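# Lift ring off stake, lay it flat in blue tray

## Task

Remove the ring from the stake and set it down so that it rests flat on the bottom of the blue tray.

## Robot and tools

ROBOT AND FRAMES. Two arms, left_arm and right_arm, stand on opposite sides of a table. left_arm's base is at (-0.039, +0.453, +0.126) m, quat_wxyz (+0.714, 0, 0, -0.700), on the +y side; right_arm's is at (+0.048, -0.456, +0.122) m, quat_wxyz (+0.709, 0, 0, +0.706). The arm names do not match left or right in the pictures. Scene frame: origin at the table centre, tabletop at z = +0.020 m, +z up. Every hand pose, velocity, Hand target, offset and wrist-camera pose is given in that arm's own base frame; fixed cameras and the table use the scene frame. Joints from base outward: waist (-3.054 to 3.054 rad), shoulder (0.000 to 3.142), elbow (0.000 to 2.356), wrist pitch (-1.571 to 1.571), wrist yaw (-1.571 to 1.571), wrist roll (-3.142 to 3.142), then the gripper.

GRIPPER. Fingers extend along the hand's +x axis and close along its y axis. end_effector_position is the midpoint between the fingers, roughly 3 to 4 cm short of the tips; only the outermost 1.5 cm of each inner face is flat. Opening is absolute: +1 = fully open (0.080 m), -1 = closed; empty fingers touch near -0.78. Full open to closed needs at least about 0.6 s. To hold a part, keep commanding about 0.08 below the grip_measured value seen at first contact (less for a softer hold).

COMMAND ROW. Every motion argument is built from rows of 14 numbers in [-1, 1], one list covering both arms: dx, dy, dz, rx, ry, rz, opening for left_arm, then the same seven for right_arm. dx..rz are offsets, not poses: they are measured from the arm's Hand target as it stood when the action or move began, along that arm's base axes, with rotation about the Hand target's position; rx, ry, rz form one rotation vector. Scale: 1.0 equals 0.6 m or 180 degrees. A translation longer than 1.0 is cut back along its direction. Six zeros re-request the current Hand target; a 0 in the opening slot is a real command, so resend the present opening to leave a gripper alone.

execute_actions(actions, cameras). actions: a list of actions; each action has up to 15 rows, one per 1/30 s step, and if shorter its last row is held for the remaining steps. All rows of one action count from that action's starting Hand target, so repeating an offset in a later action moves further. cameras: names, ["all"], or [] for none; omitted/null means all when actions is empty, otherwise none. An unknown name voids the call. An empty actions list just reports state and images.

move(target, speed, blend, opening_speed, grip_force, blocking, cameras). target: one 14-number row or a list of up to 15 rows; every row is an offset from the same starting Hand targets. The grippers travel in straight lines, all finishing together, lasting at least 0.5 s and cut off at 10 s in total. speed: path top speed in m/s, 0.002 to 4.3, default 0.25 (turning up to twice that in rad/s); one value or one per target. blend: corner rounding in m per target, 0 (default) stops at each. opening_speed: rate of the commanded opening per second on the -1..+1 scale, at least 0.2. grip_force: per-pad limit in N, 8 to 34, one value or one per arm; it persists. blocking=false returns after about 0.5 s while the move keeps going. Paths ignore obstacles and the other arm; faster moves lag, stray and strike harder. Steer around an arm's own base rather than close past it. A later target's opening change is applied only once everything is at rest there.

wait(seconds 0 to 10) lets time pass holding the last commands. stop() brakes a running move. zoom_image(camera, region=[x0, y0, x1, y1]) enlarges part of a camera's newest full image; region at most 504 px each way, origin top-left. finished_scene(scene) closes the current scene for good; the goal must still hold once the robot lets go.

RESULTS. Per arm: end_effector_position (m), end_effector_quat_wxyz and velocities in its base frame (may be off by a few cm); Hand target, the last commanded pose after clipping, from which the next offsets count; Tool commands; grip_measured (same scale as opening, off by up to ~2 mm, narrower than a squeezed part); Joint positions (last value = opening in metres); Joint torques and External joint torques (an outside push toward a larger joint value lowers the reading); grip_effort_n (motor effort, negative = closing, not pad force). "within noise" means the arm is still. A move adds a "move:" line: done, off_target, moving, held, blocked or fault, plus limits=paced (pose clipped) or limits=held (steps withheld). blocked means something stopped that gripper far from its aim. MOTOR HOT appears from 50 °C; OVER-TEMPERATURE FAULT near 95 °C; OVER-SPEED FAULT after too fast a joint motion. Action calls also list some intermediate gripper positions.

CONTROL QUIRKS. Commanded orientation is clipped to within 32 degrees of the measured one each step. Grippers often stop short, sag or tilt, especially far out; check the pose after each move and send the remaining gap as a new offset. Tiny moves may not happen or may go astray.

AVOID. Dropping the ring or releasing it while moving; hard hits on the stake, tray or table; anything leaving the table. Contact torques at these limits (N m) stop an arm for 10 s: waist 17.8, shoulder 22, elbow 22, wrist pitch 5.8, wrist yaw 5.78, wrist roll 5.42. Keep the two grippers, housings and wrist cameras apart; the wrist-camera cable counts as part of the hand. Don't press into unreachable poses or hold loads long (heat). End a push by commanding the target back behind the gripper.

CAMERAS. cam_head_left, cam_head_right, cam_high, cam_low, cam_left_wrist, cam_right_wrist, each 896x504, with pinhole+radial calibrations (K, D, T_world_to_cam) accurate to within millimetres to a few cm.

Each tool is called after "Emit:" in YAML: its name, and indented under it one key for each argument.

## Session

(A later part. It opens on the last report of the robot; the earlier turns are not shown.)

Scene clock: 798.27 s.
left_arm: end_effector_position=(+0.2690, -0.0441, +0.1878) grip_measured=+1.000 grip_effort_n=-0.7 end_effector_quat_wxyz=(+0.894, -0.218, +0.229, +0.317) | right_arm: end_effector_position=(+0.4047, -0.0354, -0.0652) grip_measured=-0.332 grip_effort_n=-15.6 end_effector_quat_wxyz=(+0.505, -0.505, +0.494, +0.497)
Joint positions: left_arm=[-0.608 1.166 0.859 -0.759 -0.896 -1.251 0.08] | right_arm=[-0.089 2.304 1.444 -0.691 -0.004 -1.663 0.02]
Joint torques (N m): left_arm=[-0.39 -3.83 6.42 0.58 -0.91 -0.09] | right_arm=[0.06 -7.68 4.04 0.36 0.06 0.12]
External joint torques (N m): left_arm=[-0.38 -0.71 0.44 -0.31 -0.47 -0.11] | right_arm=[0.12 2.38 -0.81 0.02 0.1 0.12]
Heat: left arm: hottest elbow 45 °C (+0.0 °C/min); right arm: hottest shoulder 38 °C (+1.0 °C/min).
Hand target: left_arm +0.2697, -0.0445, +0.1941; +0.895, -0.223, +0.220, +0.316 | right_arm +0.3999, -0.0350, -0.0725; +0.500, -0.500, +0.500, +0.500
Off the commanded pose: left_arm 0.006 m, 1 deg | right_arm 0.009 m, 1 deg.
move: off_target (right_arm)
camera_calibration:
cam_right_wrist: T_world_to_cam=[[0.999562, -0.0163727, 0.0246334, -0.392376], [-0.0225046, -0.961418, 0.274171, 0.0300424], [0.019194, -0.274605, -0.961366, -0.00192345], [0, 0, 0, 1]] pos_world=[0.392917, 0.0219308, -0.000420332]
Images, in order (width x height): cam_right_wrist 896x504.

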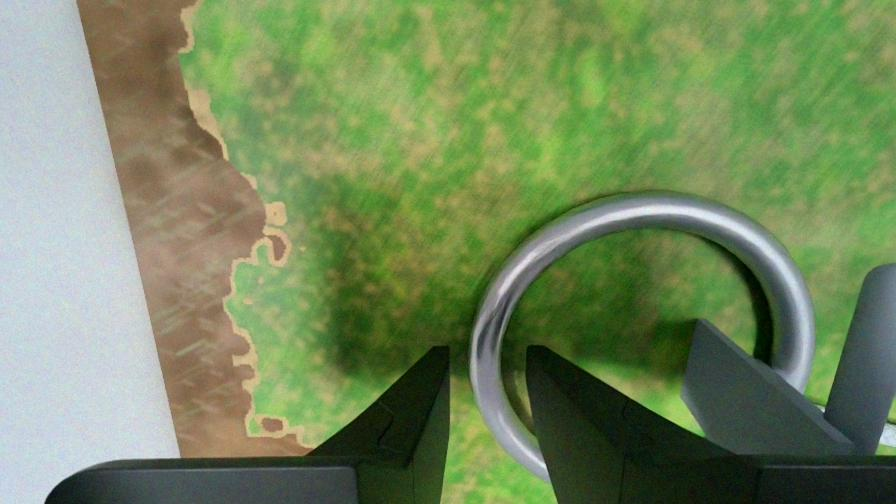

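Emit:
move:
  target: [0, 0, 0, 0, 0, 0, 1.0, 0, 0, 0, 0, 0, 0, -0.72]
  opening_speed: 0.4
  cameras: ["cam_right_wrist"]

Scene clock: 813.67 s.
left_arm: end_effector_position=(+0.2690, -0.0441, +0.1878) grip_measured=+1.000 grip_effort_n=-0.7 end_effector_quat_wxyz=(+0.894, -0.218, +0.229, +0.317) | right_arm: end_effector_position=(+0.4047, -0.0354, -0.0652) grip_measured=-0.716 grip_effort_n=-16.0 end_effector_quat_wxyz=(+0.505, -0.505, +0.494, +0.497)
Joint positions: left_arm=[-0.608 1.166 0.859 -0.759 -0.896 -1.251 0.08] | right_arm=[-0.089 2.304 1.444 -0.691 -0.004 -1.663 0.003]
Joint torques (N m): left_arm=[-0.35 -3.84 6.41 0.59 -0.89 -0.07] | right_arm=[0.05 -7.67 4.03 0.36 0.06 0.13]
External joint torques (N m): left_arm=[-0.33 -0.74 0.44 -0.31 -0.45 -0.08] | right_arm=[0.03 2.29 -0.77 0.04 0.12 0.13]
Heat: left arm: hottest elbow 46 °C (+1.0 °C/min); right arm: hottest shoulder 39 °C (+2.0 °C/min).
Hand target: left_arm +0.2697, -0.0445, +0.1941; +0.895, -0.223, +0.220, +0.316 | right_arm +0.3998, -0.0350, -0.0725; +0.500, -0.500, +0.500, +0.500
Off the commanded pose: left_arm 0.006 m, 1 deg | right_arm 0.009 m, 1 deg.
move: off_target (right_arm)
camera_calibration:
cam_right_wrist: T_world_to_cam=[[0.999562, -0.0163727, 0.0246334, -0.392376], [-0.0225046, -0.961418, 0.274171, 0.0300424], [0.019194, -0.274605, -0.961366, -0.00192345], [0, 0, 0, 1]] pos_world=[0.392917, 0.0219308, -0.000420332]
Images, in order (width x height): cam_right_wrist 896x504.

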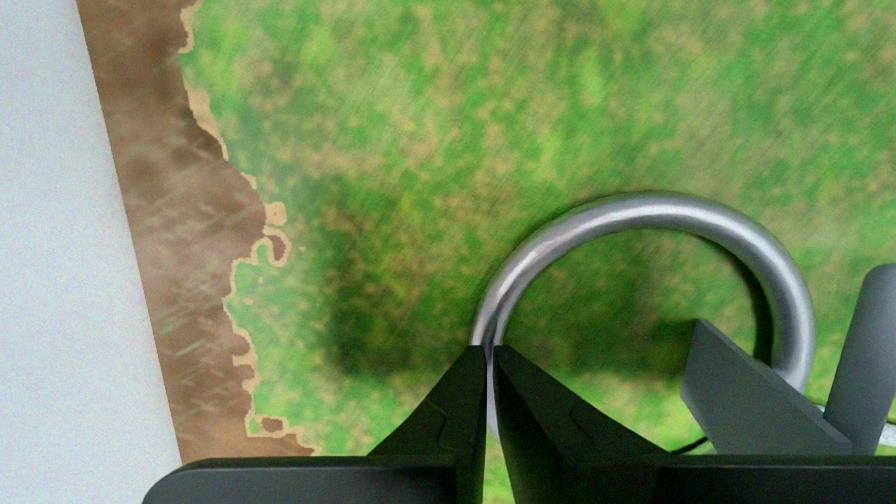

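Emit:
zoom_image:
  camera: "cam_right_wrist"
  region: [420, 300, 580, 504]

Emit:
wait:
  seconds: 0.2
  cameras: ["all"]

Scaled by 2.471 from the camera's 896x504 image, which has a finer 1280x720 frame.

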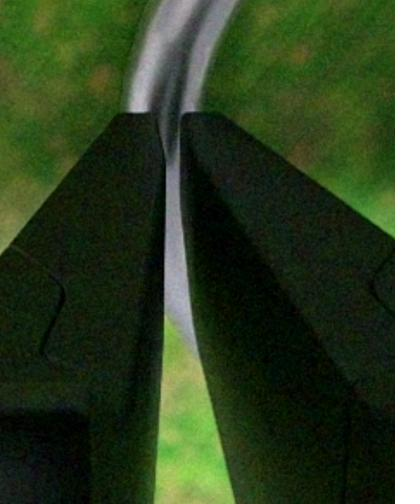

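Scene clock: 845.47 s.
left_arm: end_effector_position=(+0.2690, -0.0441, +0.1878) grip_measured=+1.000 grip_effort_n=-1.2 end_effector_quat_wxyz=(+0.894, -0.218, +0.229, +0.317) | right_arm: end_effector_position=(+0.4047, -0.0354, -0.0652) grip_measured=-0.717 grip_effort_n=-16.0 end_effector_quat_wxyz=(+0.505, -0.505, +0.494, +0.497)
Joint positions: left_arm=[-0.608 1.166 0.859 -0.759 -0.896 -1.251 0.08] | right_arm=[-0.089 2.304 1.444 -0.691 -0.004 -1.663 0.003]
Joint torques (N m): left_arm=[-0.3 -3.76 6.38 0.59 -0.9 -0.07] | right_arm=[0.06 -7.67 4.04 0.36 0.06 0.12]
External joint torques (N m): left_arm=[-0.29 -0.66 0.41 -0.3 -0.46 -0.08] | right_arm=[0.15 2.15 -0.63 0.07 0.11 0.12]
Heat: left arm: hottest elbow 46 °C (+1.0 °C/min); right arm: hottest shoulder 40 °C (+3.0 °C/min).
Hand target: left_arm +0.2697, -0.0445, +0.1941; +0.895, -0.223, +0.220, +0.316 | right_arm +0.3998, -0.0350, -0.0725; +0.500, -0.500, +0.500, +0.500
Tool commands: left_gripper/opening=+1.0 right_gripper/opening=-0.72
Off the commanded pose: left_arm 0.006 m, 1 deg | right_arm 0.009 m, 1 deg.
wait: 0.20 s; at rest from the start
camera_calibration:
cam_left_wrist: T_world_to_cam=[[0.694482, -0.683198, 0.22569, -0.244801], [-0.397998, -0.62608, -0.670539, 0.249881], [0.59941, 0.375853, -0.706712, 0.0636292], [0, 0, 0, 1]] pos_world=[0.231322, -0.0347174, 0.267771]
cam_right_wrist: T_world_to_cam=[[0.999562, -0.0163727, 0.0246334, -0.392376], [-0.0225046, -0.961418, 0.274171, 0.0300424], [0.019194, -0.274605, -0.961366, -0.00192345], [0, 0, 0, 1]] pos_world=[0.392917, 0.0219308, -0.000420332]

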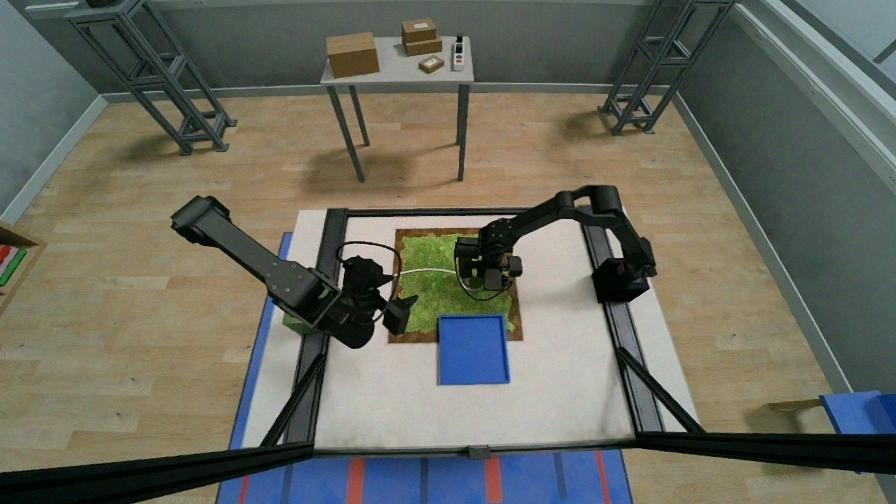

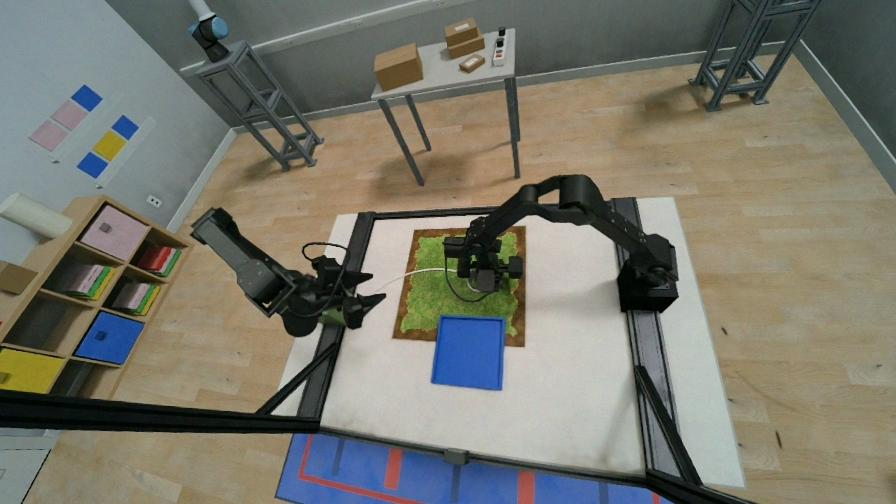

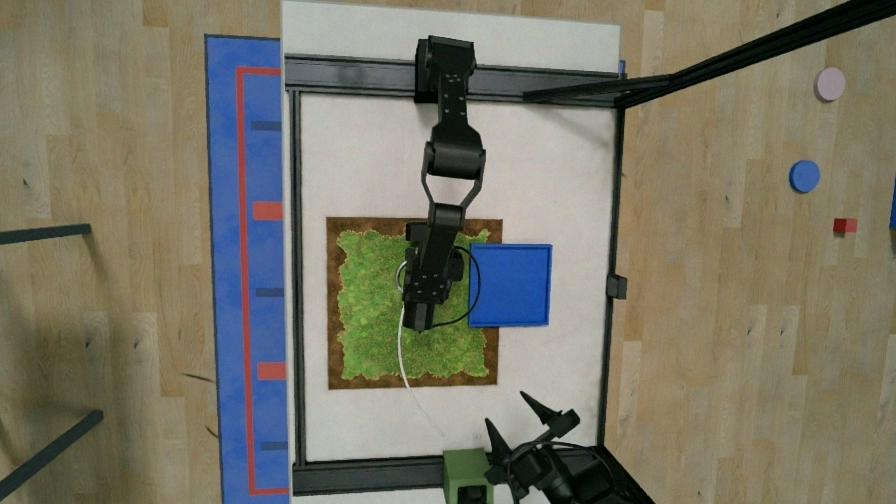

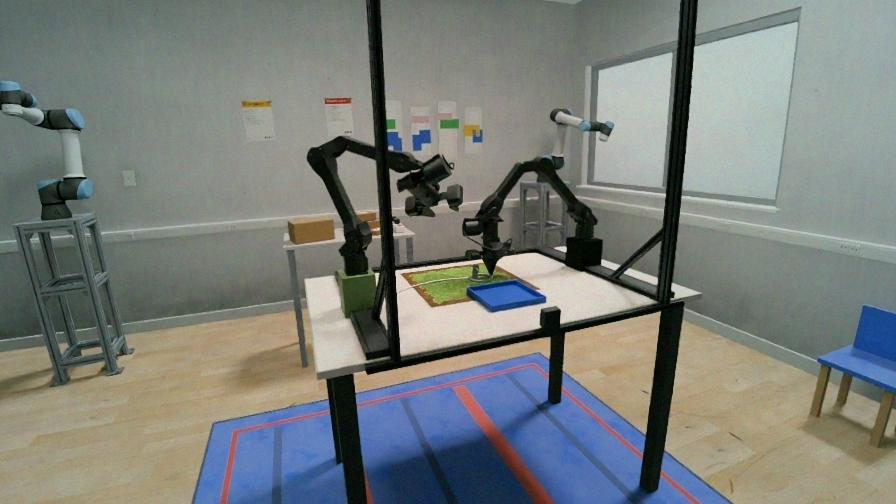

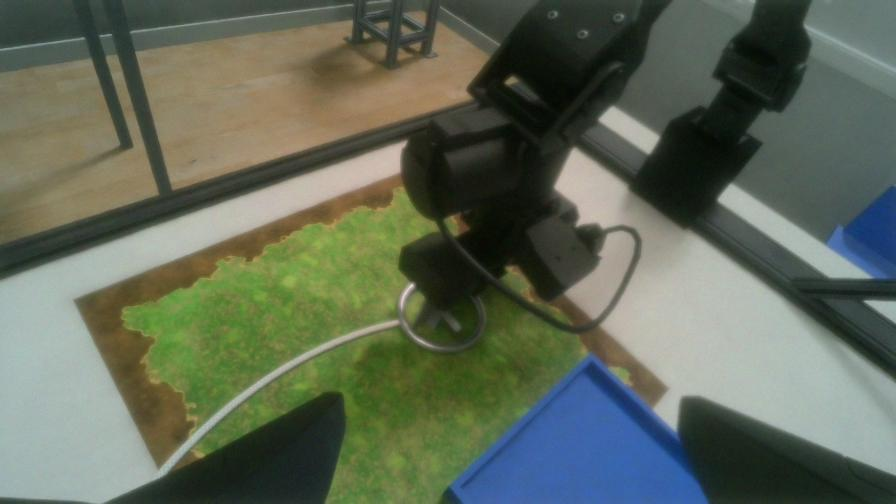

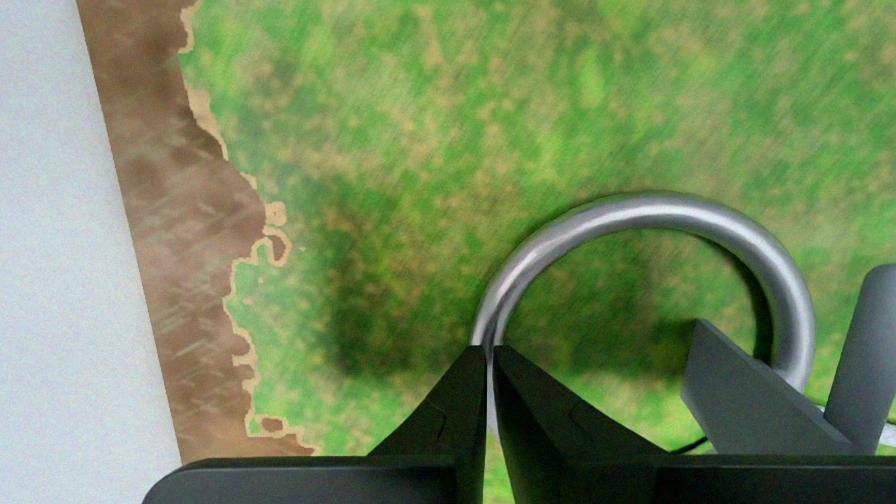

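Emit:
move:
  target:
    - [0, 0, 0, 0, 0, 0, 1.0, 0, 0, 0, 0, 0, 0, -0.4]
    - [0, 0, 0, 0, 0, 0, 1.0, -0.001, 0, -0.0108, 0, 0, 0, -0.4]
  speed: 0.03
  cameras: ["cam_right_wrist"]

Scene clock: 859.57 s.
left_arm: end_effector_position=(+0.2690, -0.0441, +0.1878) grip_measured=+1.000 grip_effort_n=-0.7 end_effector_quat_wxyz=(+0.894, -0.218, +0.229, +0.317) | right_arm: end_effector_position=(+0.4043, -0.0354, -0.0716) grip_measured=-0.403 grip_effort_n=17.9 end_effector_quat_wxyz=(+0.505, -0.505, +0.494, +0.496)
Joint positions: left_arm=[-0.608 1.166 0.859 -0.759 -0.896 -1.251 0.08] | right_arm=[-0.089 2.317 1.437 -0.671 -0.004 -1.663 0.017]
Joint torques (N m): left_arm=[-0.31 -3.78 6.42 0.6 -0.9 -0.07] | right_arm=[0.06 -7.67 3.98 0.35 0.05 0.12]
External joint torques (N m): left_arm=[-0.32 -0.62 0.36 -0.31 -0.46 -0.08] | right_arm=[0.16 2.32 -0.72 0.04 0.1 0.12]
Heat: left arm: hottest elbow 46 °C (+1.0 °C/min); right arm: hottest shoulder 40 °C (+2.0 °C/min).
Hand target: left_arm +0.2697, -0.0445, +0.1941; +0.895, -0.223, +0.220, +0.316 | right_arm +0.3994, -0.0351, -0.0789; +0.500, -0.500, +0.500, +0.500
Off the commanded pose: left_arm 0.006 m, 1 deg | right_arm 0.009 m, 1 deg.
move: off_target (right_arm)
camera_calibration:
cam_right_wrist: T_world_to_cam=[[0.999552, -0.0163624, 0.0250472, -0.39181], [-0.02261, -0.961392, 0.274253, 0.0318569], [0.0195928, -0.274697, -0.961331, -0.00831955], [0, 0, 0, 1]] pos_world=[0.392518, 0.0219307, -0.00692096]
Images, in order (width x height): cam_right_wrist 896x504.

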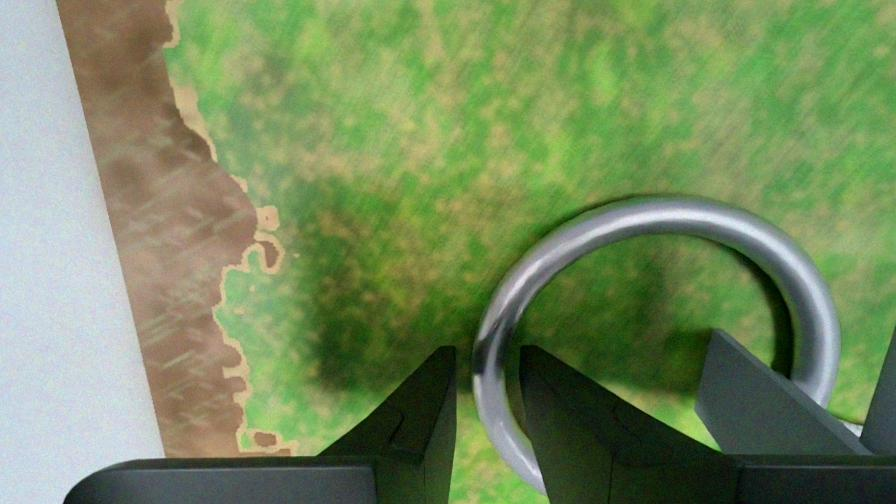

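Emit:
move:
  target: [0, 0, 0, 0, 0, 0, 1.0, 0, 0, 0, 0, 0, 0, -0.72]
  opening_speed: 0.4
  cameras: ["cam_right_wrist"]

Scene clock: 867.63 s.
left_arm: end_effector_position=(+0.2690, -0.0441, +0.1878) grip_measured=+1.000 grip_effort_n=-1.2 end_effector_quat_wxyz=(+0.894, -0.218, +0.229, +0.317) | right_arm: end_effector_position=(+0.4047, -0.0355, -0.0716) grip_measured=-0.638 grip_effort_n=-83.5 end_effector_quat_wxyz=(+0.505, -0.506, +0.493, +0.496)
Joint positions: left_arm=[-0.608 1.166 0.859 -0.759 -0.896 -1.251 0.08] | right_arm=[-0.089 2.317 1.437 -0.669 -0.004 -1.663 0.006]
Joint torques (N m): left_arm=[-0.36 -3.77 6.41 0.58 -0.9 -0.08] | right_arm=[0.05 -7.67 4 0.25 0.03 0.11]
External joint torques (N m): left_arm=[-0.33 -0.61 0.33 -0.34 -0.45 -0.1] | right_arm=[0.06 2.18 -0.64 -0.06 0.08 0.11]
Heat: left arm: hottest elbow 46 °C (+0.0 °C/min); right arm: hottest shoulder 40 °C (+1.0 °C/min).
Hand target: left_arm +0.2697, -0.0445, +0.1941; +0.895, -0.223, +0.220, +0.316 | right_arm +0.3994, -0.0350, -0.0789; +0.500, -0.500, +0.500, +0.500
Off the commanded pose: left_arm 0.006 m, 1 deg | right_arm 0.009 m, 1 deg.
move: off_target (right_arm)
camera_calibration:
cam_right_wrist: T_world_to_cam=[[0.999515, -0.0163517, 0.0265166, -0.391988], [-0.0230207, -0.961159, 0.275034, 0.0319266], [0.0209894, -0.275511, -0.961069, -0.00888211], [0, 0, 0, 1]] pos_world=[0.392719, 0.0218298, -0.00692303]
Images, in order (width x height): cam_right_wrist 896x504.

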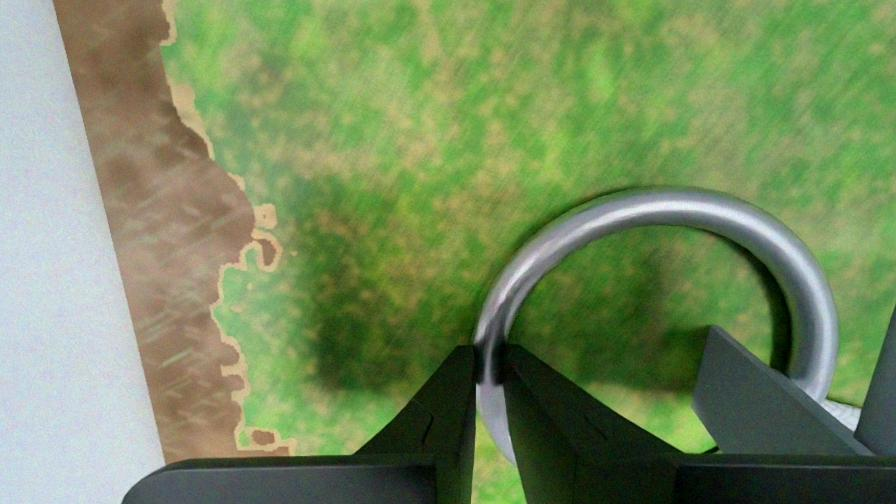

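Emit:
move:
  target:
    - [0, 0, 0, 0, 0, 0, 1.0, 0, 0, 0, 0, 0, 0, -0.45]
    - [0, 0, 0, 0, 0, 0, 1.0, 0, 0, -0.005, 0, 0, 0, -0.45]
  speed: 0.03
  cameras: ["cam_right_wrist"]

Scene clock: 882.83 s.
left_arm: end_effector_position=(+0.2690, -0.0441, +0.1878) grip_measured=+1.000 grip_effort_n=-0.7 end_effector_quat_wxyz=(+0.894, -0.218, +0.229, +0.317) | right_arm: end_effector_position=(+0.4044, -0.0356, -0.0745) grip_measured=-0.453 grip_effort_n=18.4 end_effector_quat_wxyz=(+0.505, -0.505, +0.494, +0.496)
Joint positions: left_arm=[-0.608 1.166 0.859 -0.759 -0.896 -1.251 0.08] | right_arm=[-0.089 2.324 1.435 -0.662 -0.003 -1.662 0.015]
Joint torques (N m): left_arm=[-0.32 -3.77 6.43 0.58 -0.9 -0.09] | right_arm=[0.06 -7.67 3.95 0.37 0 0.11]
External joint torques (N m): left_arm=[-0.35 -0.61 0.4 -0.32 -0.45 -0.1] | right_arm=[0.02 2.29 -0.73 0.06 0.05 0.11]
Heat: left arm: hottest elbow 46 °C (+0.0 °C/min); right arm: hottest shoulder 39 °C (-1.0 °C/min).
Hand target: left_arm +0.2697, -0.0445, +0.1941; +0.895, -0.223, +0.220, +0.316 | right_arm +0.3993, -0.0351, -0.0819; +0.500, -0.500, +0.500, +0.500
Off the commanded pose: left_arm 0.006 m, 1 deg | right_arm 0.009 m, 1 deg.
move: off_target (right_arm)
camera_calibration:
cam_right_wrist: T_world_to_cam=[[0.999547, -0.0167636, 0.024985, -0.391726], [-0.0230071, -0.960982, 0.275651, 0.0327433], [0.0193893, -0.276101, -0.960933, -0.0111163], [0, 0, 0, 1]] pos_world=[0.392517, 0.0218298, -0.00992043]
Images, in order (width x height): cam_right_wrist 896x504.

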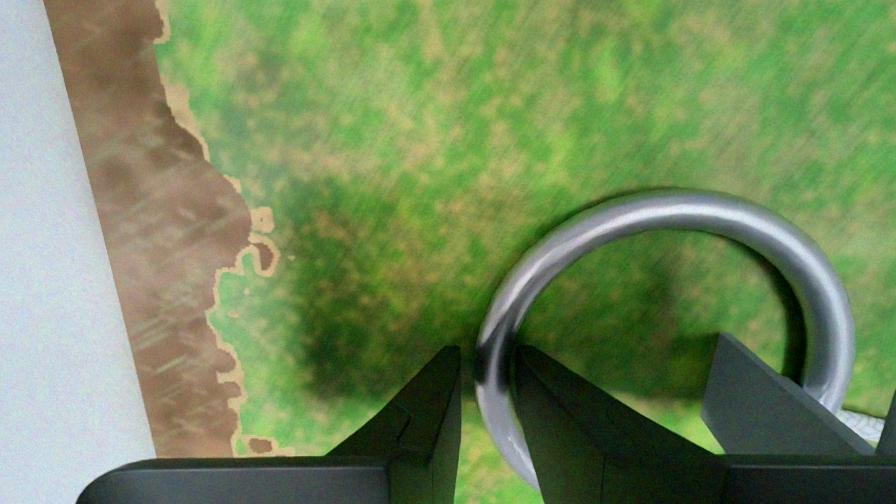

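Emit:
move:
  target: [0, 0, 0, 0, 0, 0, 1.0, 0, 0, -0.004, 0, 0, 0, -0.45]
  speed: 0.02

Scene clock: 887.60 s.
left_arm: end_effector_position=(+0.2690, -0.0441, +0.1878) grip_measured=+1.000 grip_effort_n=-0.7 end_effector_quat_wxyz=(+0.894, -0.218, +0.229, +0.317) | right_arm: end_effector_position=(+0.4044, -0.0356, -0.0768) grip_measured=-0.453 grip_effort_n=17.9 end_effector_quat_wxyz=(+0.505, -0.505, +0.494, +0.496)
Joint positions: left_arm=[-0.608 1.166 0.859 -0.759 -0.896 -1.251 0.08] | right_arm=[-0.089 2.33 1.434 -0.656 -0.003 -1.662 0.015]
Joint torques (N m): left_arm=[-0.25 -3.82 6.42 0.59 -0.9 -0.08] | right_arm=[0.05 -7.62 3.91 0.4 0 0.11]
External joint torques (N m): left_arm=[-0.27 -0.68 0.42 -0.3 -0.46 -0.09] | right_arm=[0.03 2.34 -0.74 0.08 0.06 0.11]
Heat: left arm: hottest elbow 46 °C (+0.0 °C/min); right arm: hottest shoulder 39 °C (-1.0 °C/min).
Hand target: left_arm +0.2697, -0.0445, +0.1941; +0.895, -0.223, +0.220, +0.316 | right_arm +0.3992, -0.0351, -0.0845; +0.500, -0.499, +0.500, +0.500
Off the commanded pose: left_arm 0.006 m, 1 deg | right_arm 0.009 m, 1 deg.
move: off_target (right_arm)

Emit:
move:
  target: [0, 0, 0, 0, 0, 0, 1.0, 0, 0, -0.0035, 0, 0, 0, -0.45]
  speed: 0.02
  cameras: ["cam_right_wrist"]

Scene clock: 893.53 s.
left_arm: end_effector_position=(+0.2690, -0.0441, +0.1878) grip_measured=+1.000 grip_effort_n=-0.7 end_effector_quat_wxyz=(+0.894, -0.218, +0.229, +0.317) | right_arm: end_effector_position=(+0.4045, -0.0356, -0.0774) grip_measured=-0.453 grip_effort_n=17.9 end_effector_quat_wxyz=(+0.505, -0.506, +0.494, +0.496)
Joint positions: left_arm=[-0.608 1.166 0.859 -0.759 -0.896 -1.251 0.08] | right_arm=[-0.089 2.331 1.434 -0.653 -0.003 -1.662 0.015]
Joint torques (N m): left_arm=[-0.3 -3.82 6.38 0.59 -0.91 -0.1] | right_arm=[0.04 -7.22 3.87 0.66 0 0.11]
External joint torques (N m): left_arm=[-0.31 -0.64 0.33 -0.33 -0.46 -0.11] | right_arm=[0.06 2.77 -0.81 0.34 0.05 0.11]
Heat: left arm: hottest elbow 46 °C (+0.0 °C/min); right arm: hottest shoulder 39 °C (-1.0 °C/min).
Hand target: left_arm +0.2697, -0.0445, +0.1941; +0.895, -0.223, +0.220, +0.316 | right_arm +0.3993, -0.0351, -0.0865; +0.500, -0.500, +0.500, +0.500
Off the commanded pose: left_arm 0.006 m, 1 deg | right_arm 0.011 m, 1 deg.
move: off_target (right_arm)
camera_calibration:
cam_right_wrist: T_world_to_cam=[[0.999529, -0.016767, 0.0257156, -0.39174], [-0.0232142, -0.960949, 0.275751, 0.0335995], [0.0200879, -0.276218, -0.960885, -0.0140811], [0, 0, 0, 1]] pos_world=[0.392618, 0.0218296, -0.0127216]
Images, in order (width x height): cam_right_wrist 896x504.

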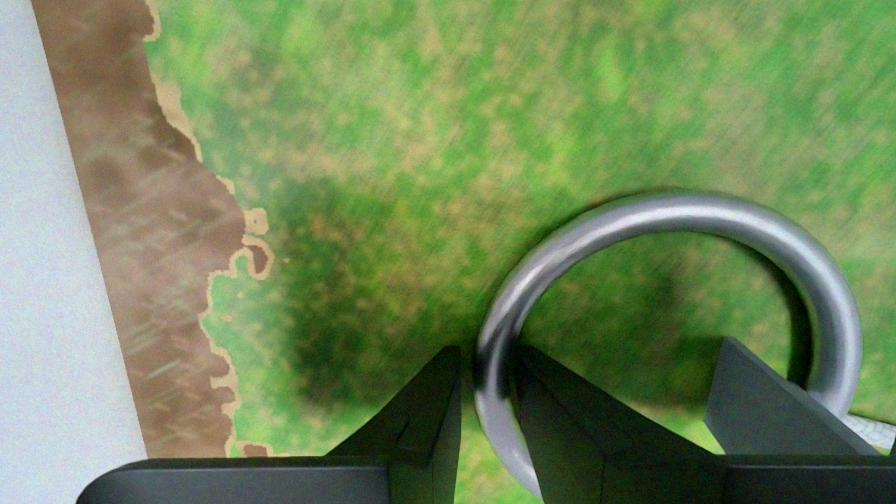

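Emit:
move:
  target: [0, 0, 0, 0, 0, 0, 1.0, -0.001, 0, 0.005, 0, 0, 0, -0.45]
  speed: 0.02

Emit:
move:
  target: [0, 0, 0, 0, 0, 0, 1.0, 0, 0, 0, 0, 0, 0, -0.75]
  opening_speed: 0.4
  cameras: ["cam_right_wrist"]

Scene clock: 940.00 s.
left_arm: end_effector_position=(+0.2690, -0.0441, +0.1878) grip_measured=+1.000 grip_effort_n=-0.7 end_effector_quat_wxyz=(+0.894, -0.218, +0.229, +0.317) | right_arm: end_effector_position=(+0.4044, -0.0356, -0.0774) grip_measured=-0.453 grip_effort_n=17.9 end_effector_quat_wxyz=(+0.505, -0.505, +0.494, +0.496)
Joint positions: left_arm=[-0.608 1.166 0.859 -0.759 -0.896 -1.251 0.08] | right_arm=[-0.089 2.331 1.433 -0.653 -0.003 -1.662 0.015]
Joint torques (N m): left_arm=[-0.3 -3.82 6.39 0.59 -0.91 -0.09] | right_arm=[0.04 -8.18 3.73 0.13 0 0.11]
External joint torques (N m): left_arm=[-0.3 -0.7 0.41 -0.3 -0.47 -0.1] | right_arm=[-0.02 1.78 -0.91 -0.18 0.06 0.11]
Heat: left arm: hottest elbow 47 °C (+1.0 °C/min); right arm: hottest shoulder 36 °C (-3.0 °C/min).
Hand target: left_arm +0.2697, -0.0445, +0.1941; +0.895, -0.223, +0.220, +0.316 | right_arm +0.3987, -0.0351, -0.0835; +0.500, -0.500, +0.500, +0.500
Off the commanded pose: left_arm 0.006 m, 1 deg | right_arm 0.008 m, 1 deg.
move: done

Scene clock: 940.97 s.
left_arm: end_effector_position=(+0.2690, -0.0441, +0.1878) grip_measured=+1.000 grip_effort_n=-0.7 end_effector_quat_wxyz=(+0.894, -0.218, +0.229, +0.317) | right_arm: end_effector_position=(+0.4044, -0.0356, -0.0774) grip_measured=-0.617 grip_effort_n=-83.5 end_effector_quat_wxyz=(+0.505, -0.505, +0.494, +0.496)
Joint positions: left_arm=[-0.608 1.166 0.859 -0.759 -0.896 -1.251 0.08] | right_arm=[-0.089 2.331 1.433 -0.653 -0.003 -1.662 0.007]
Joint torques (N m): left_arm=[-0.35 -3.75 6.43 0.61 -0.9 -0.09] | right_arm=[0.05 -8.19 3.74 0.13 0 0.11]
External joint torques (N m): left_arm=[-0.36 -0.63 0.46 -0.28 -0.46 -0.1] | right_arm=[0.05 1.74 -0.87 -0.18 0.05 0.11]
Heat: left arm: hottest elbow 47 °C (+1.0 °C/min); right arm: hottest shoulder 36 °C (-3.0 °C/min).
Hand target: left_arm +0.2697, -0.0445, +0.1941; +0.895, -0.223, +0.220, +0.316 | right_arm +0.3987, -0.0351, -0.0835; +0.500, -0.500, +0.500, +0.500
Off the commanded pose: left_arm 0.006 m, 1 deg | right_arm 0.008 m, 1 deg.
move: done
camera_calibration:
cam_right_wrist: T_world_to_cam=[[0.999539, -0.0167782, 0.0253023, -0.391646], [-0.0231105, -0.960956, 0.275736, 0.0335838], [0.019688, -0.276193, -0.9609, -0.0140183], [0, 0, 0, 1]] pos_world=[0.392518, 0.0218297, -0.0128209]
Images, in order (width x height): cam_right_wrist 896x504.

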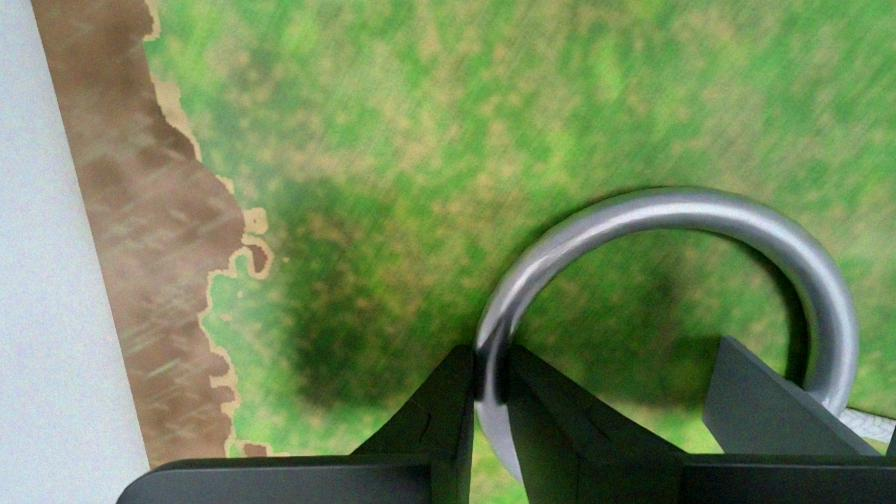

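Emit:
move:
  target: [0, 0, 0, 0, 0, 0, 1.0, 0.004, 0, 0.030, 0, 0, 0, -0.75]
  speed: 0.06
  cameras: ["cam_right_wrist", "cam_left_wrist", "cam_low"]

Scene clock: 1000.60 s.
left_arm: end_effector_position=(+0.2690, -0.0441, +0.1878) grip_measured=+1.000 grip_effort_n=-1.2 end_effector_quat_wxyz=(+0.894, -0.218, +0.229, +0.317) | right_arm: end_effector_position=(+0.4031, -0.0355, -0.0699) grip_measured=-0.617 grip_effort_n=-83.5 end_effector_quat_wxyz=(+0.501, -0.501, +0.498, +0.500)
Joint positions: left_arm=[-0.608 1.166 0.859 -0.759 -0.896 -1.251 0.08] | right_arm=[-0.089 2.32 1.451 -0.698 -0.003 -1.662 0.007]
Joint torques (N m): left_arm=[-0.32 -3.71 6.42 0.58 -0.91 -0.07] | right_arm=[0.08 -10.88 4.61 -0.97 -0.01 0.13]
External joint torques (N m): left_arm=[-0.31 -0.51 0.3 -0.35 -0.47 -0.09] | right_arm=[0.08 -0.91 -0.09 -1.26 0.05 0.12]
Heat: left arm: hottest elbow 47 °C (+0.0 °C/min); right arm: hottest shoulder 37 °C (+1.0 °C/min).
Hand target: left_arm +0.2697, -0.0445, +0.1941; +0.895, -0.223, +0.220, +0.316 | right_arm +0.4010, -0.0351, -0.0656; +0.500, -0.500, +0.500, +0.500
Off the commanded pose: left_arm 0.006 m, 1 deg | right_arm 0.005 m, 0 deg.
move: done
camera_calibration:
cam_left_wrist: T_world_to_cam=[[0.694482, -0.683198, 0.22569, -0.244801], [-0.397998, -0.62608, -0.670539, 0.249881], [0.59941, 0.375853, -0.706712, 0.0636292], [0, 0, 0, 1]] pos_world=[0.231322, -0.0347174, 0.267771]
cam_right_wrist: T_world_to_cam=[[0.999819, -0.0167479, 0.00897821, -0.391818], [-0.0185702, -0.961356, 0.274681, 0.0296722], [0.00403094, -0.274798, -0.961494, -0.000481311], [0, 0, 0, 1]] pos_world=[0.3923, 0.0218312, -0.00509535]
Images, in order (width x height): cam_low 896x504, cam_left_wrist 896x504, cam_right_wrist 896x504.

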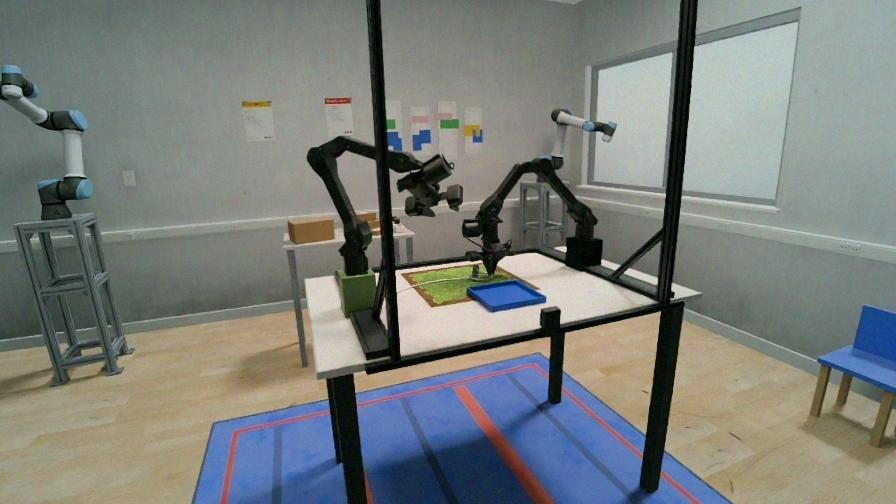

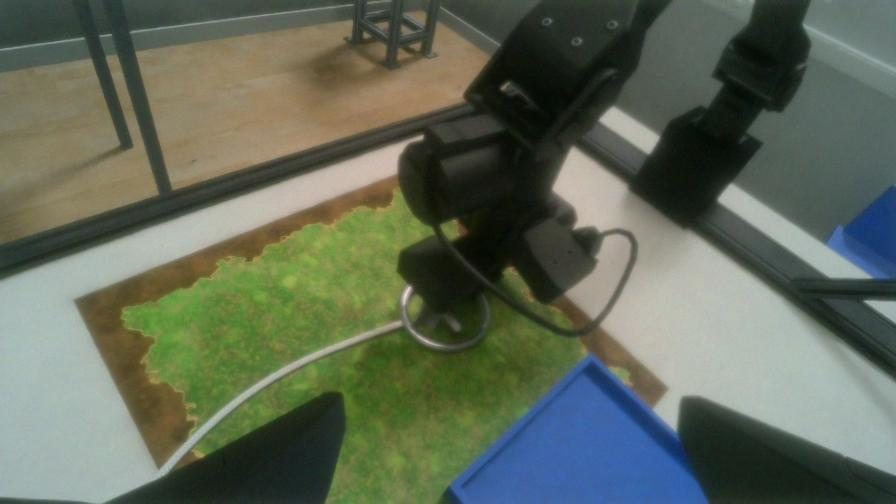

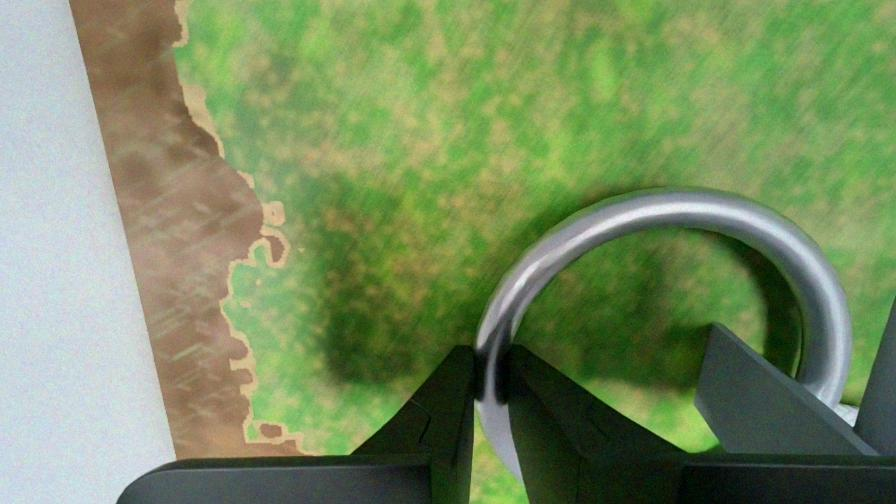

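Emit:
move:
  target: [0, 0, 0, 0, 0, 0, 1.0, 0.0157, 0.0167, 0.0282, 0, 0, 0, -0.75]
  speed: 0.06
  cameras: ["cam_right_wrist", "cam_left_wrist"]

Scene clock: 1015.30 s.
left_arm: end_effector_position=(+0.2690, -0.0441, +0.1878) grip_measured=+1.000 grip_effort_n=-0.7 end_effector_quat_wxyz=(+0.894, -0.218, +0.229, +0.317) | right_arm: end_effector_position=(+0.4060, -0.0257, -0.0569) grip_measured=-0.617 grip_effort_n=-83.5 end_effector_quat_wxyz=(+0.495, -0.495, +0.504, +0.506)
Joint positions: left_arm=[-0.608 1.166 0.859 -0.759 -0.896 -1.251 0.08] | right_arm=[-0.064 2.316 1.506 -0.781 -0.001 -1.637 0.007]
Joint torques (N m): left_arm=[-0.37 -3.78 6.42 0.59 -0.89 -0.09] | right_arm=[0.07 -11.47 6.07 -0.23 -0.07 0.13]
External joint torques (N m): left_arm=[-0.37 -0.62 0.35 -0.33 -0.45 -0.1] | right_arm=[0.08 -1.34 1.22 -0.47 -0.02 0.13]
Heat: left arm: hottest elbow 47 °C (+0.0 °C/min); right arm: hottest shoulder 40 °C (+4.0 °C/min).
Hand target: left_arm +0.2697, -0.0445, +0.1941; +0.895, -0.223, +0.220, +0.316 | right_arm +0.4105, -0.0250, -0.0486; +0.500, -0.500, +0.500, +0.500
Off the commanded pose: left_arm 0.006 m, 1 deg | right_arm 0.009 m, 1 deg.
move: off_target (right_arm)
camera_calibration:
cam_left_wrist: T_world_to_cam=[[0.694482, -0.683198, 0.22569, -0.244801], [-0.397998, -0.62608, -0.670539, 0.249881], [0.59941, 0.375853, -0.706712, 0.0636292], [0, 0, 0, 1]] pos_world=[0.231322, -0.0347174, 0.267771]
cam_right_wrist: T_world_to_cam=[[0.99972, -0.0174979, -0.0159237, -0.396077], [-0.0124483, -0.961391, 0.274903, 0.0330852], [-0.0201191, -0.274628, -0.96134, 0.024598], [0, 0, 0, 1]] pos_world=[0.396873, 0.0316326, 0.00824479]
Images, in order (width x height): cam_left_wrist 896x504, cam_right_wrist 896x504.

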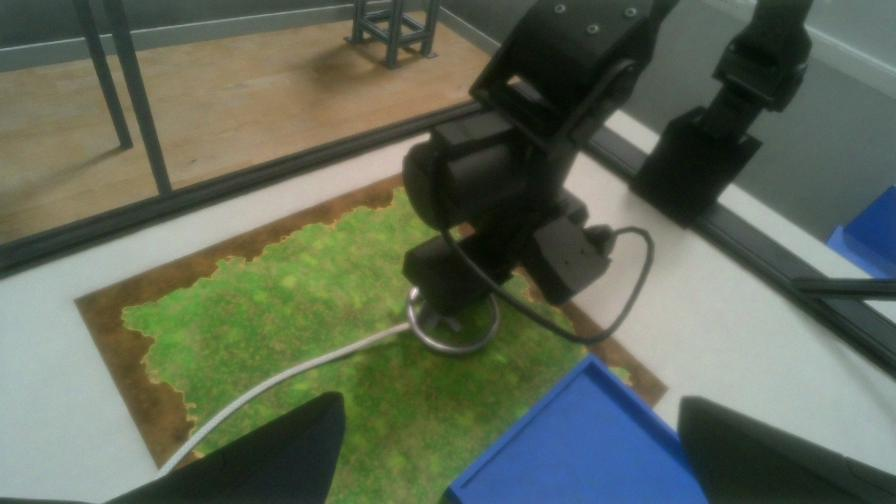

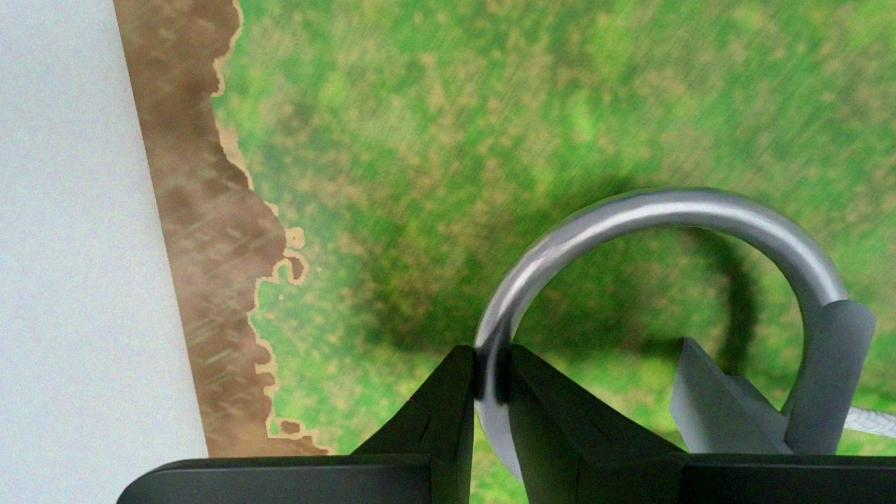

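Emit:
move:
  target:
    - [0, 0, 0, 0, 0, 0, 1.0, 0.0125, 0, 0.01, 0, 0, 0, -0.75]
    - [0, 0, 0, 0, 0, 0, 1.0, 0.0125, -0.0232, 0.0218, 0.1667, 0, 0, -0.75]
  speed: [0.06, 0.08]
  cameras: ["cam_right_wrist", "cam_left_wrist"]

Scene clock: 1042.43 s.
left_arm: end_effector_position=(+0.2690, -0.0441, +0.1878) grip_measured=+1.000 grip_effort_n=-0.7 end_effector_quat_wxyz=(+0.894, -0.218, +0.229, +0.317) | right_arm: end_effector_position=(+0.4162, -0.0394, -0.0339) grip_measured=-0.617 grip_effort_n=-83.5 end_effector_quat_wxyz=(+0.611, -0.355, +0.359, +0.610)
Joint positions: left_arm=[-0.608 1.166 0.859 -0.759 -0.896 -1.251 0.08] | right_arm=[-0.266 2.414 1.701 -1.007 -0.493 -1.868 0.007]
Joint torques (N m): left_arm=[-0.24 -3.73 6.41 0.6 -0.9 -0.1] | right_arm=[-0.08 -8.72 6.54 -0.28 -0.91 -0.28]
External joint torques (N m): left_arm=[-0.24 -0.6 0.42 -0.3 -0.46 -0.11] | right_arm=[-0.06 2.04 1.6 -0.32 -0.56 -0.28]
Heat: left arm: hottest elbow 47 °C (+0.0 °C/min); right arm: hottest shoulder 50 °C (+13.1 °C/min). Fold the right arm in close to its base, or ease its load, before you think long.
Hand target: left_arm +0.2697, -0.0445, +0.1941; +0.895, -0.223, +0.220, +0.316 | right_arm +0.4180, -0.0390, -0.0355; +0.612, -0.353, +0.353, +0.613
Off the commanded pose: left_arm 0.006 m, 1 deg | right_arm 0.002 m, 1 deg.
MOTOR HOT: joint 2 (shoulder) of the right arm reports 50 °C; the controller stops that arm at 95 °C. To cool a motor, set the load down, stop pushing, or move to a pose that needs little force.
move: done
camera_calibration:
cam_left_wrist: T_world_to_cam=[[0.694482, -0.683198, 0.22569, -0.244801], [-0.397998, -0.62608, -0.670539, 0.249881], [0.59941, 0.375853, -0.706712, 0.0636292], [0, 0, 0, 1]] pos_world=[0.231322, -0.0347174, 0.267771]
cam_right_wrist: T_world_to_cam=[[0.999672, -0.0236666, -0.00983736, -0.406157], [-0.0252944, -0.97291, -0.229794, 0.00143636], [-0.00413242, 0.229968, -0.973189, 0.0559949], [0, 0, 0, 1]] pos_world=[0.406291, -0.0210919, 0.0508282]
Images, in order (width x height): cam_left_wrist 896x504, cam_right_wrist 896x504.

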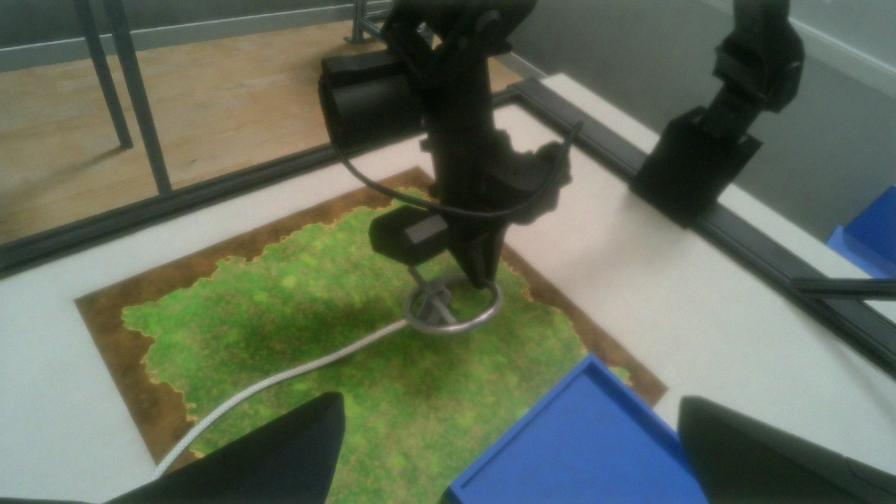

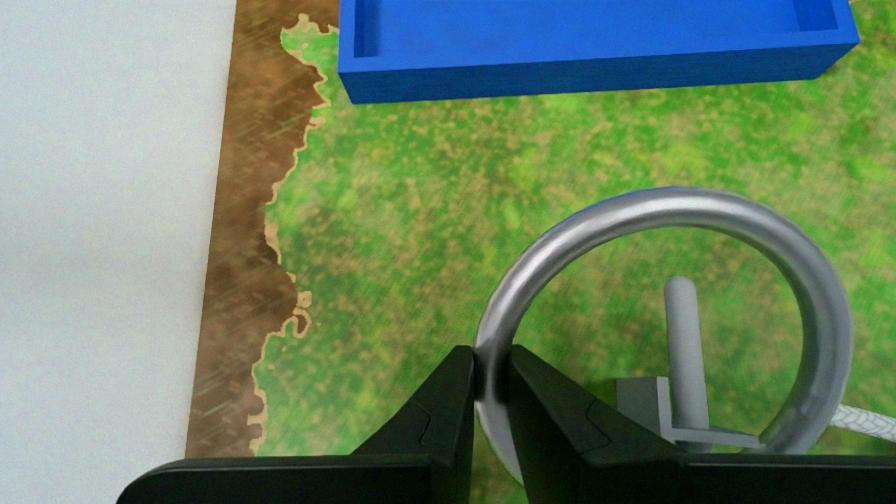

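Emit:
move:
  target: [0, 0, 0, 0, 0, 0, 1.0, 0, -0.0483, -0.0133, 0, 0, 0, -0.75]
  speed: 0.06
  cameras: ["cam_right_wrist", "cam_left_wrist"]

Scene clock: 1058.53 s.
left_arm: end_effector_position=(+0.2690, -0.0441, +0.1878) grip_measured=+1.000 grip_effort_n=-1.2 end_effector_quat_wxyz=(+0.894, -0.218, +0.229, +0.317) | right_arm: end_effector_position=(+0.4168, -0.0676, -0.0410) grip_measured=-0.617 grip_effort_n=-83.5 end_effector_quat_wxyz=(+0.614, -0.352, +0.356, +0.610)
Joint positions: left_arm=[-0.608 1.166 0.859 -0.759 -0.896 -1.251 0.08] | right_arm=[-0.33 2.469 1.77 -1.054 -0.492 -1.939 0.007]
Joint torques (N m): left_arm=[-0.28 -3.77 6.48 0.6 -0.9 -0.09] | right_arm=[-0.06 -8.92 6.46 -0.37 -0.51 -0.27]
External joint torques (N m): left_arm=[-0.27 -0.62 0.46 -0.3 -0.46 -0.1] | right_arm=[-0.01 1.99 1.58 -0.35 -0.16 -0.28]
Heat: left arm: hottest elbow 47 °C (+0.0 °C/min); right arm: hottest shoulder 46 °C (+9.1 °C/min).
Hand target: left_arm +0.2697, -0.0445, +0.1941; +0.895, -0.223, +0.220, +0.316 | right_arm +0.4180, -0.0679, -0.0435; +0.612, -0.353, +0.354, +0.613
Off the commanded pose: left_arm 0.006 m, 1 deg | right_arm 0.003 m, 0 deg.
MOTOR HOT: cleared for the motors of the right arm.
move: done
camera_calibration:
cam_left_wrist: T_world_to_cam=[[0.694482, -0.683198, 0.22569, -0.244801], [-0.397998, -0.62608, -0.670539, 0.249881], [0.59941, 0.375853, -0.706712, 0.0636292], [0, 0, 0, 1]] pos_world=[0.231322, -0.0347174, 0.267771]
cam_right_wrist: T_world_to_cam=[[0.999626, -0.0262549, -0.0076453, -0.407519], [-0.0273212, -0.970675, -0.238837, -0.0269093], [-0.00115046, 0.238956, -0.97103, 0.055065], [0, 0, 0, 1]] pos_world=[0.406694, -0.0499777, 0.0439272]
Images, in order (width x height): cam_left_wrist 896x504, cam_right_wrist 896x504.

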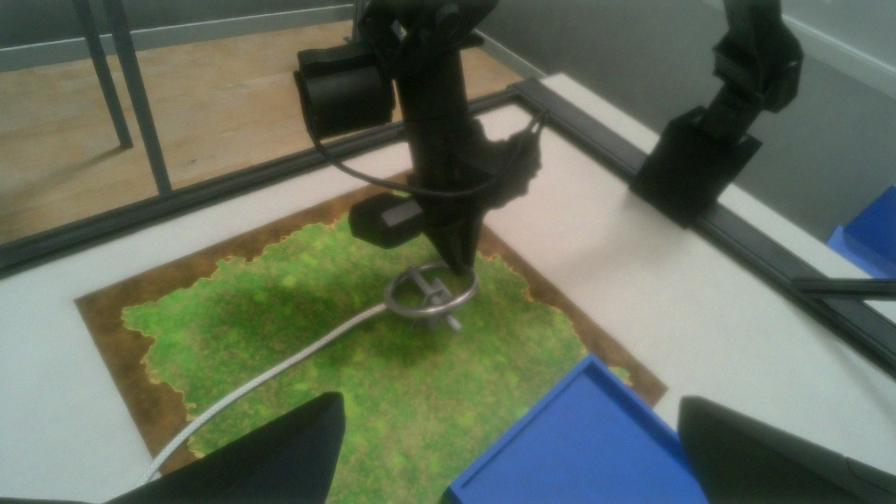

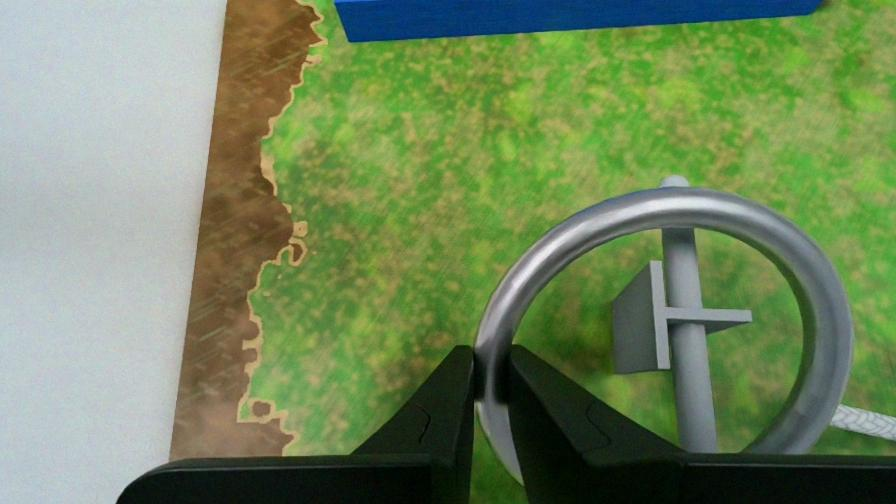

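Emit:
zoom_image:
  camera: "cam_left_wrist"
  region: [340, 220, 520, 360]

Scaled by 2.800 from the camera's 896x504 image, which has a finer 1280x720 frame.

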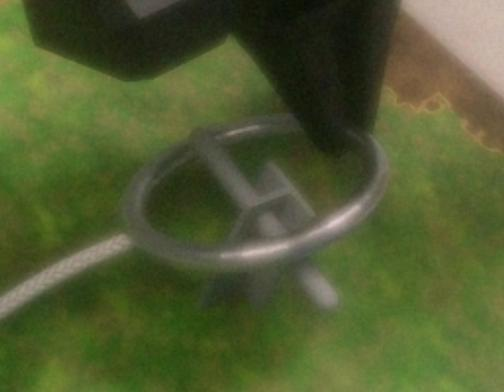

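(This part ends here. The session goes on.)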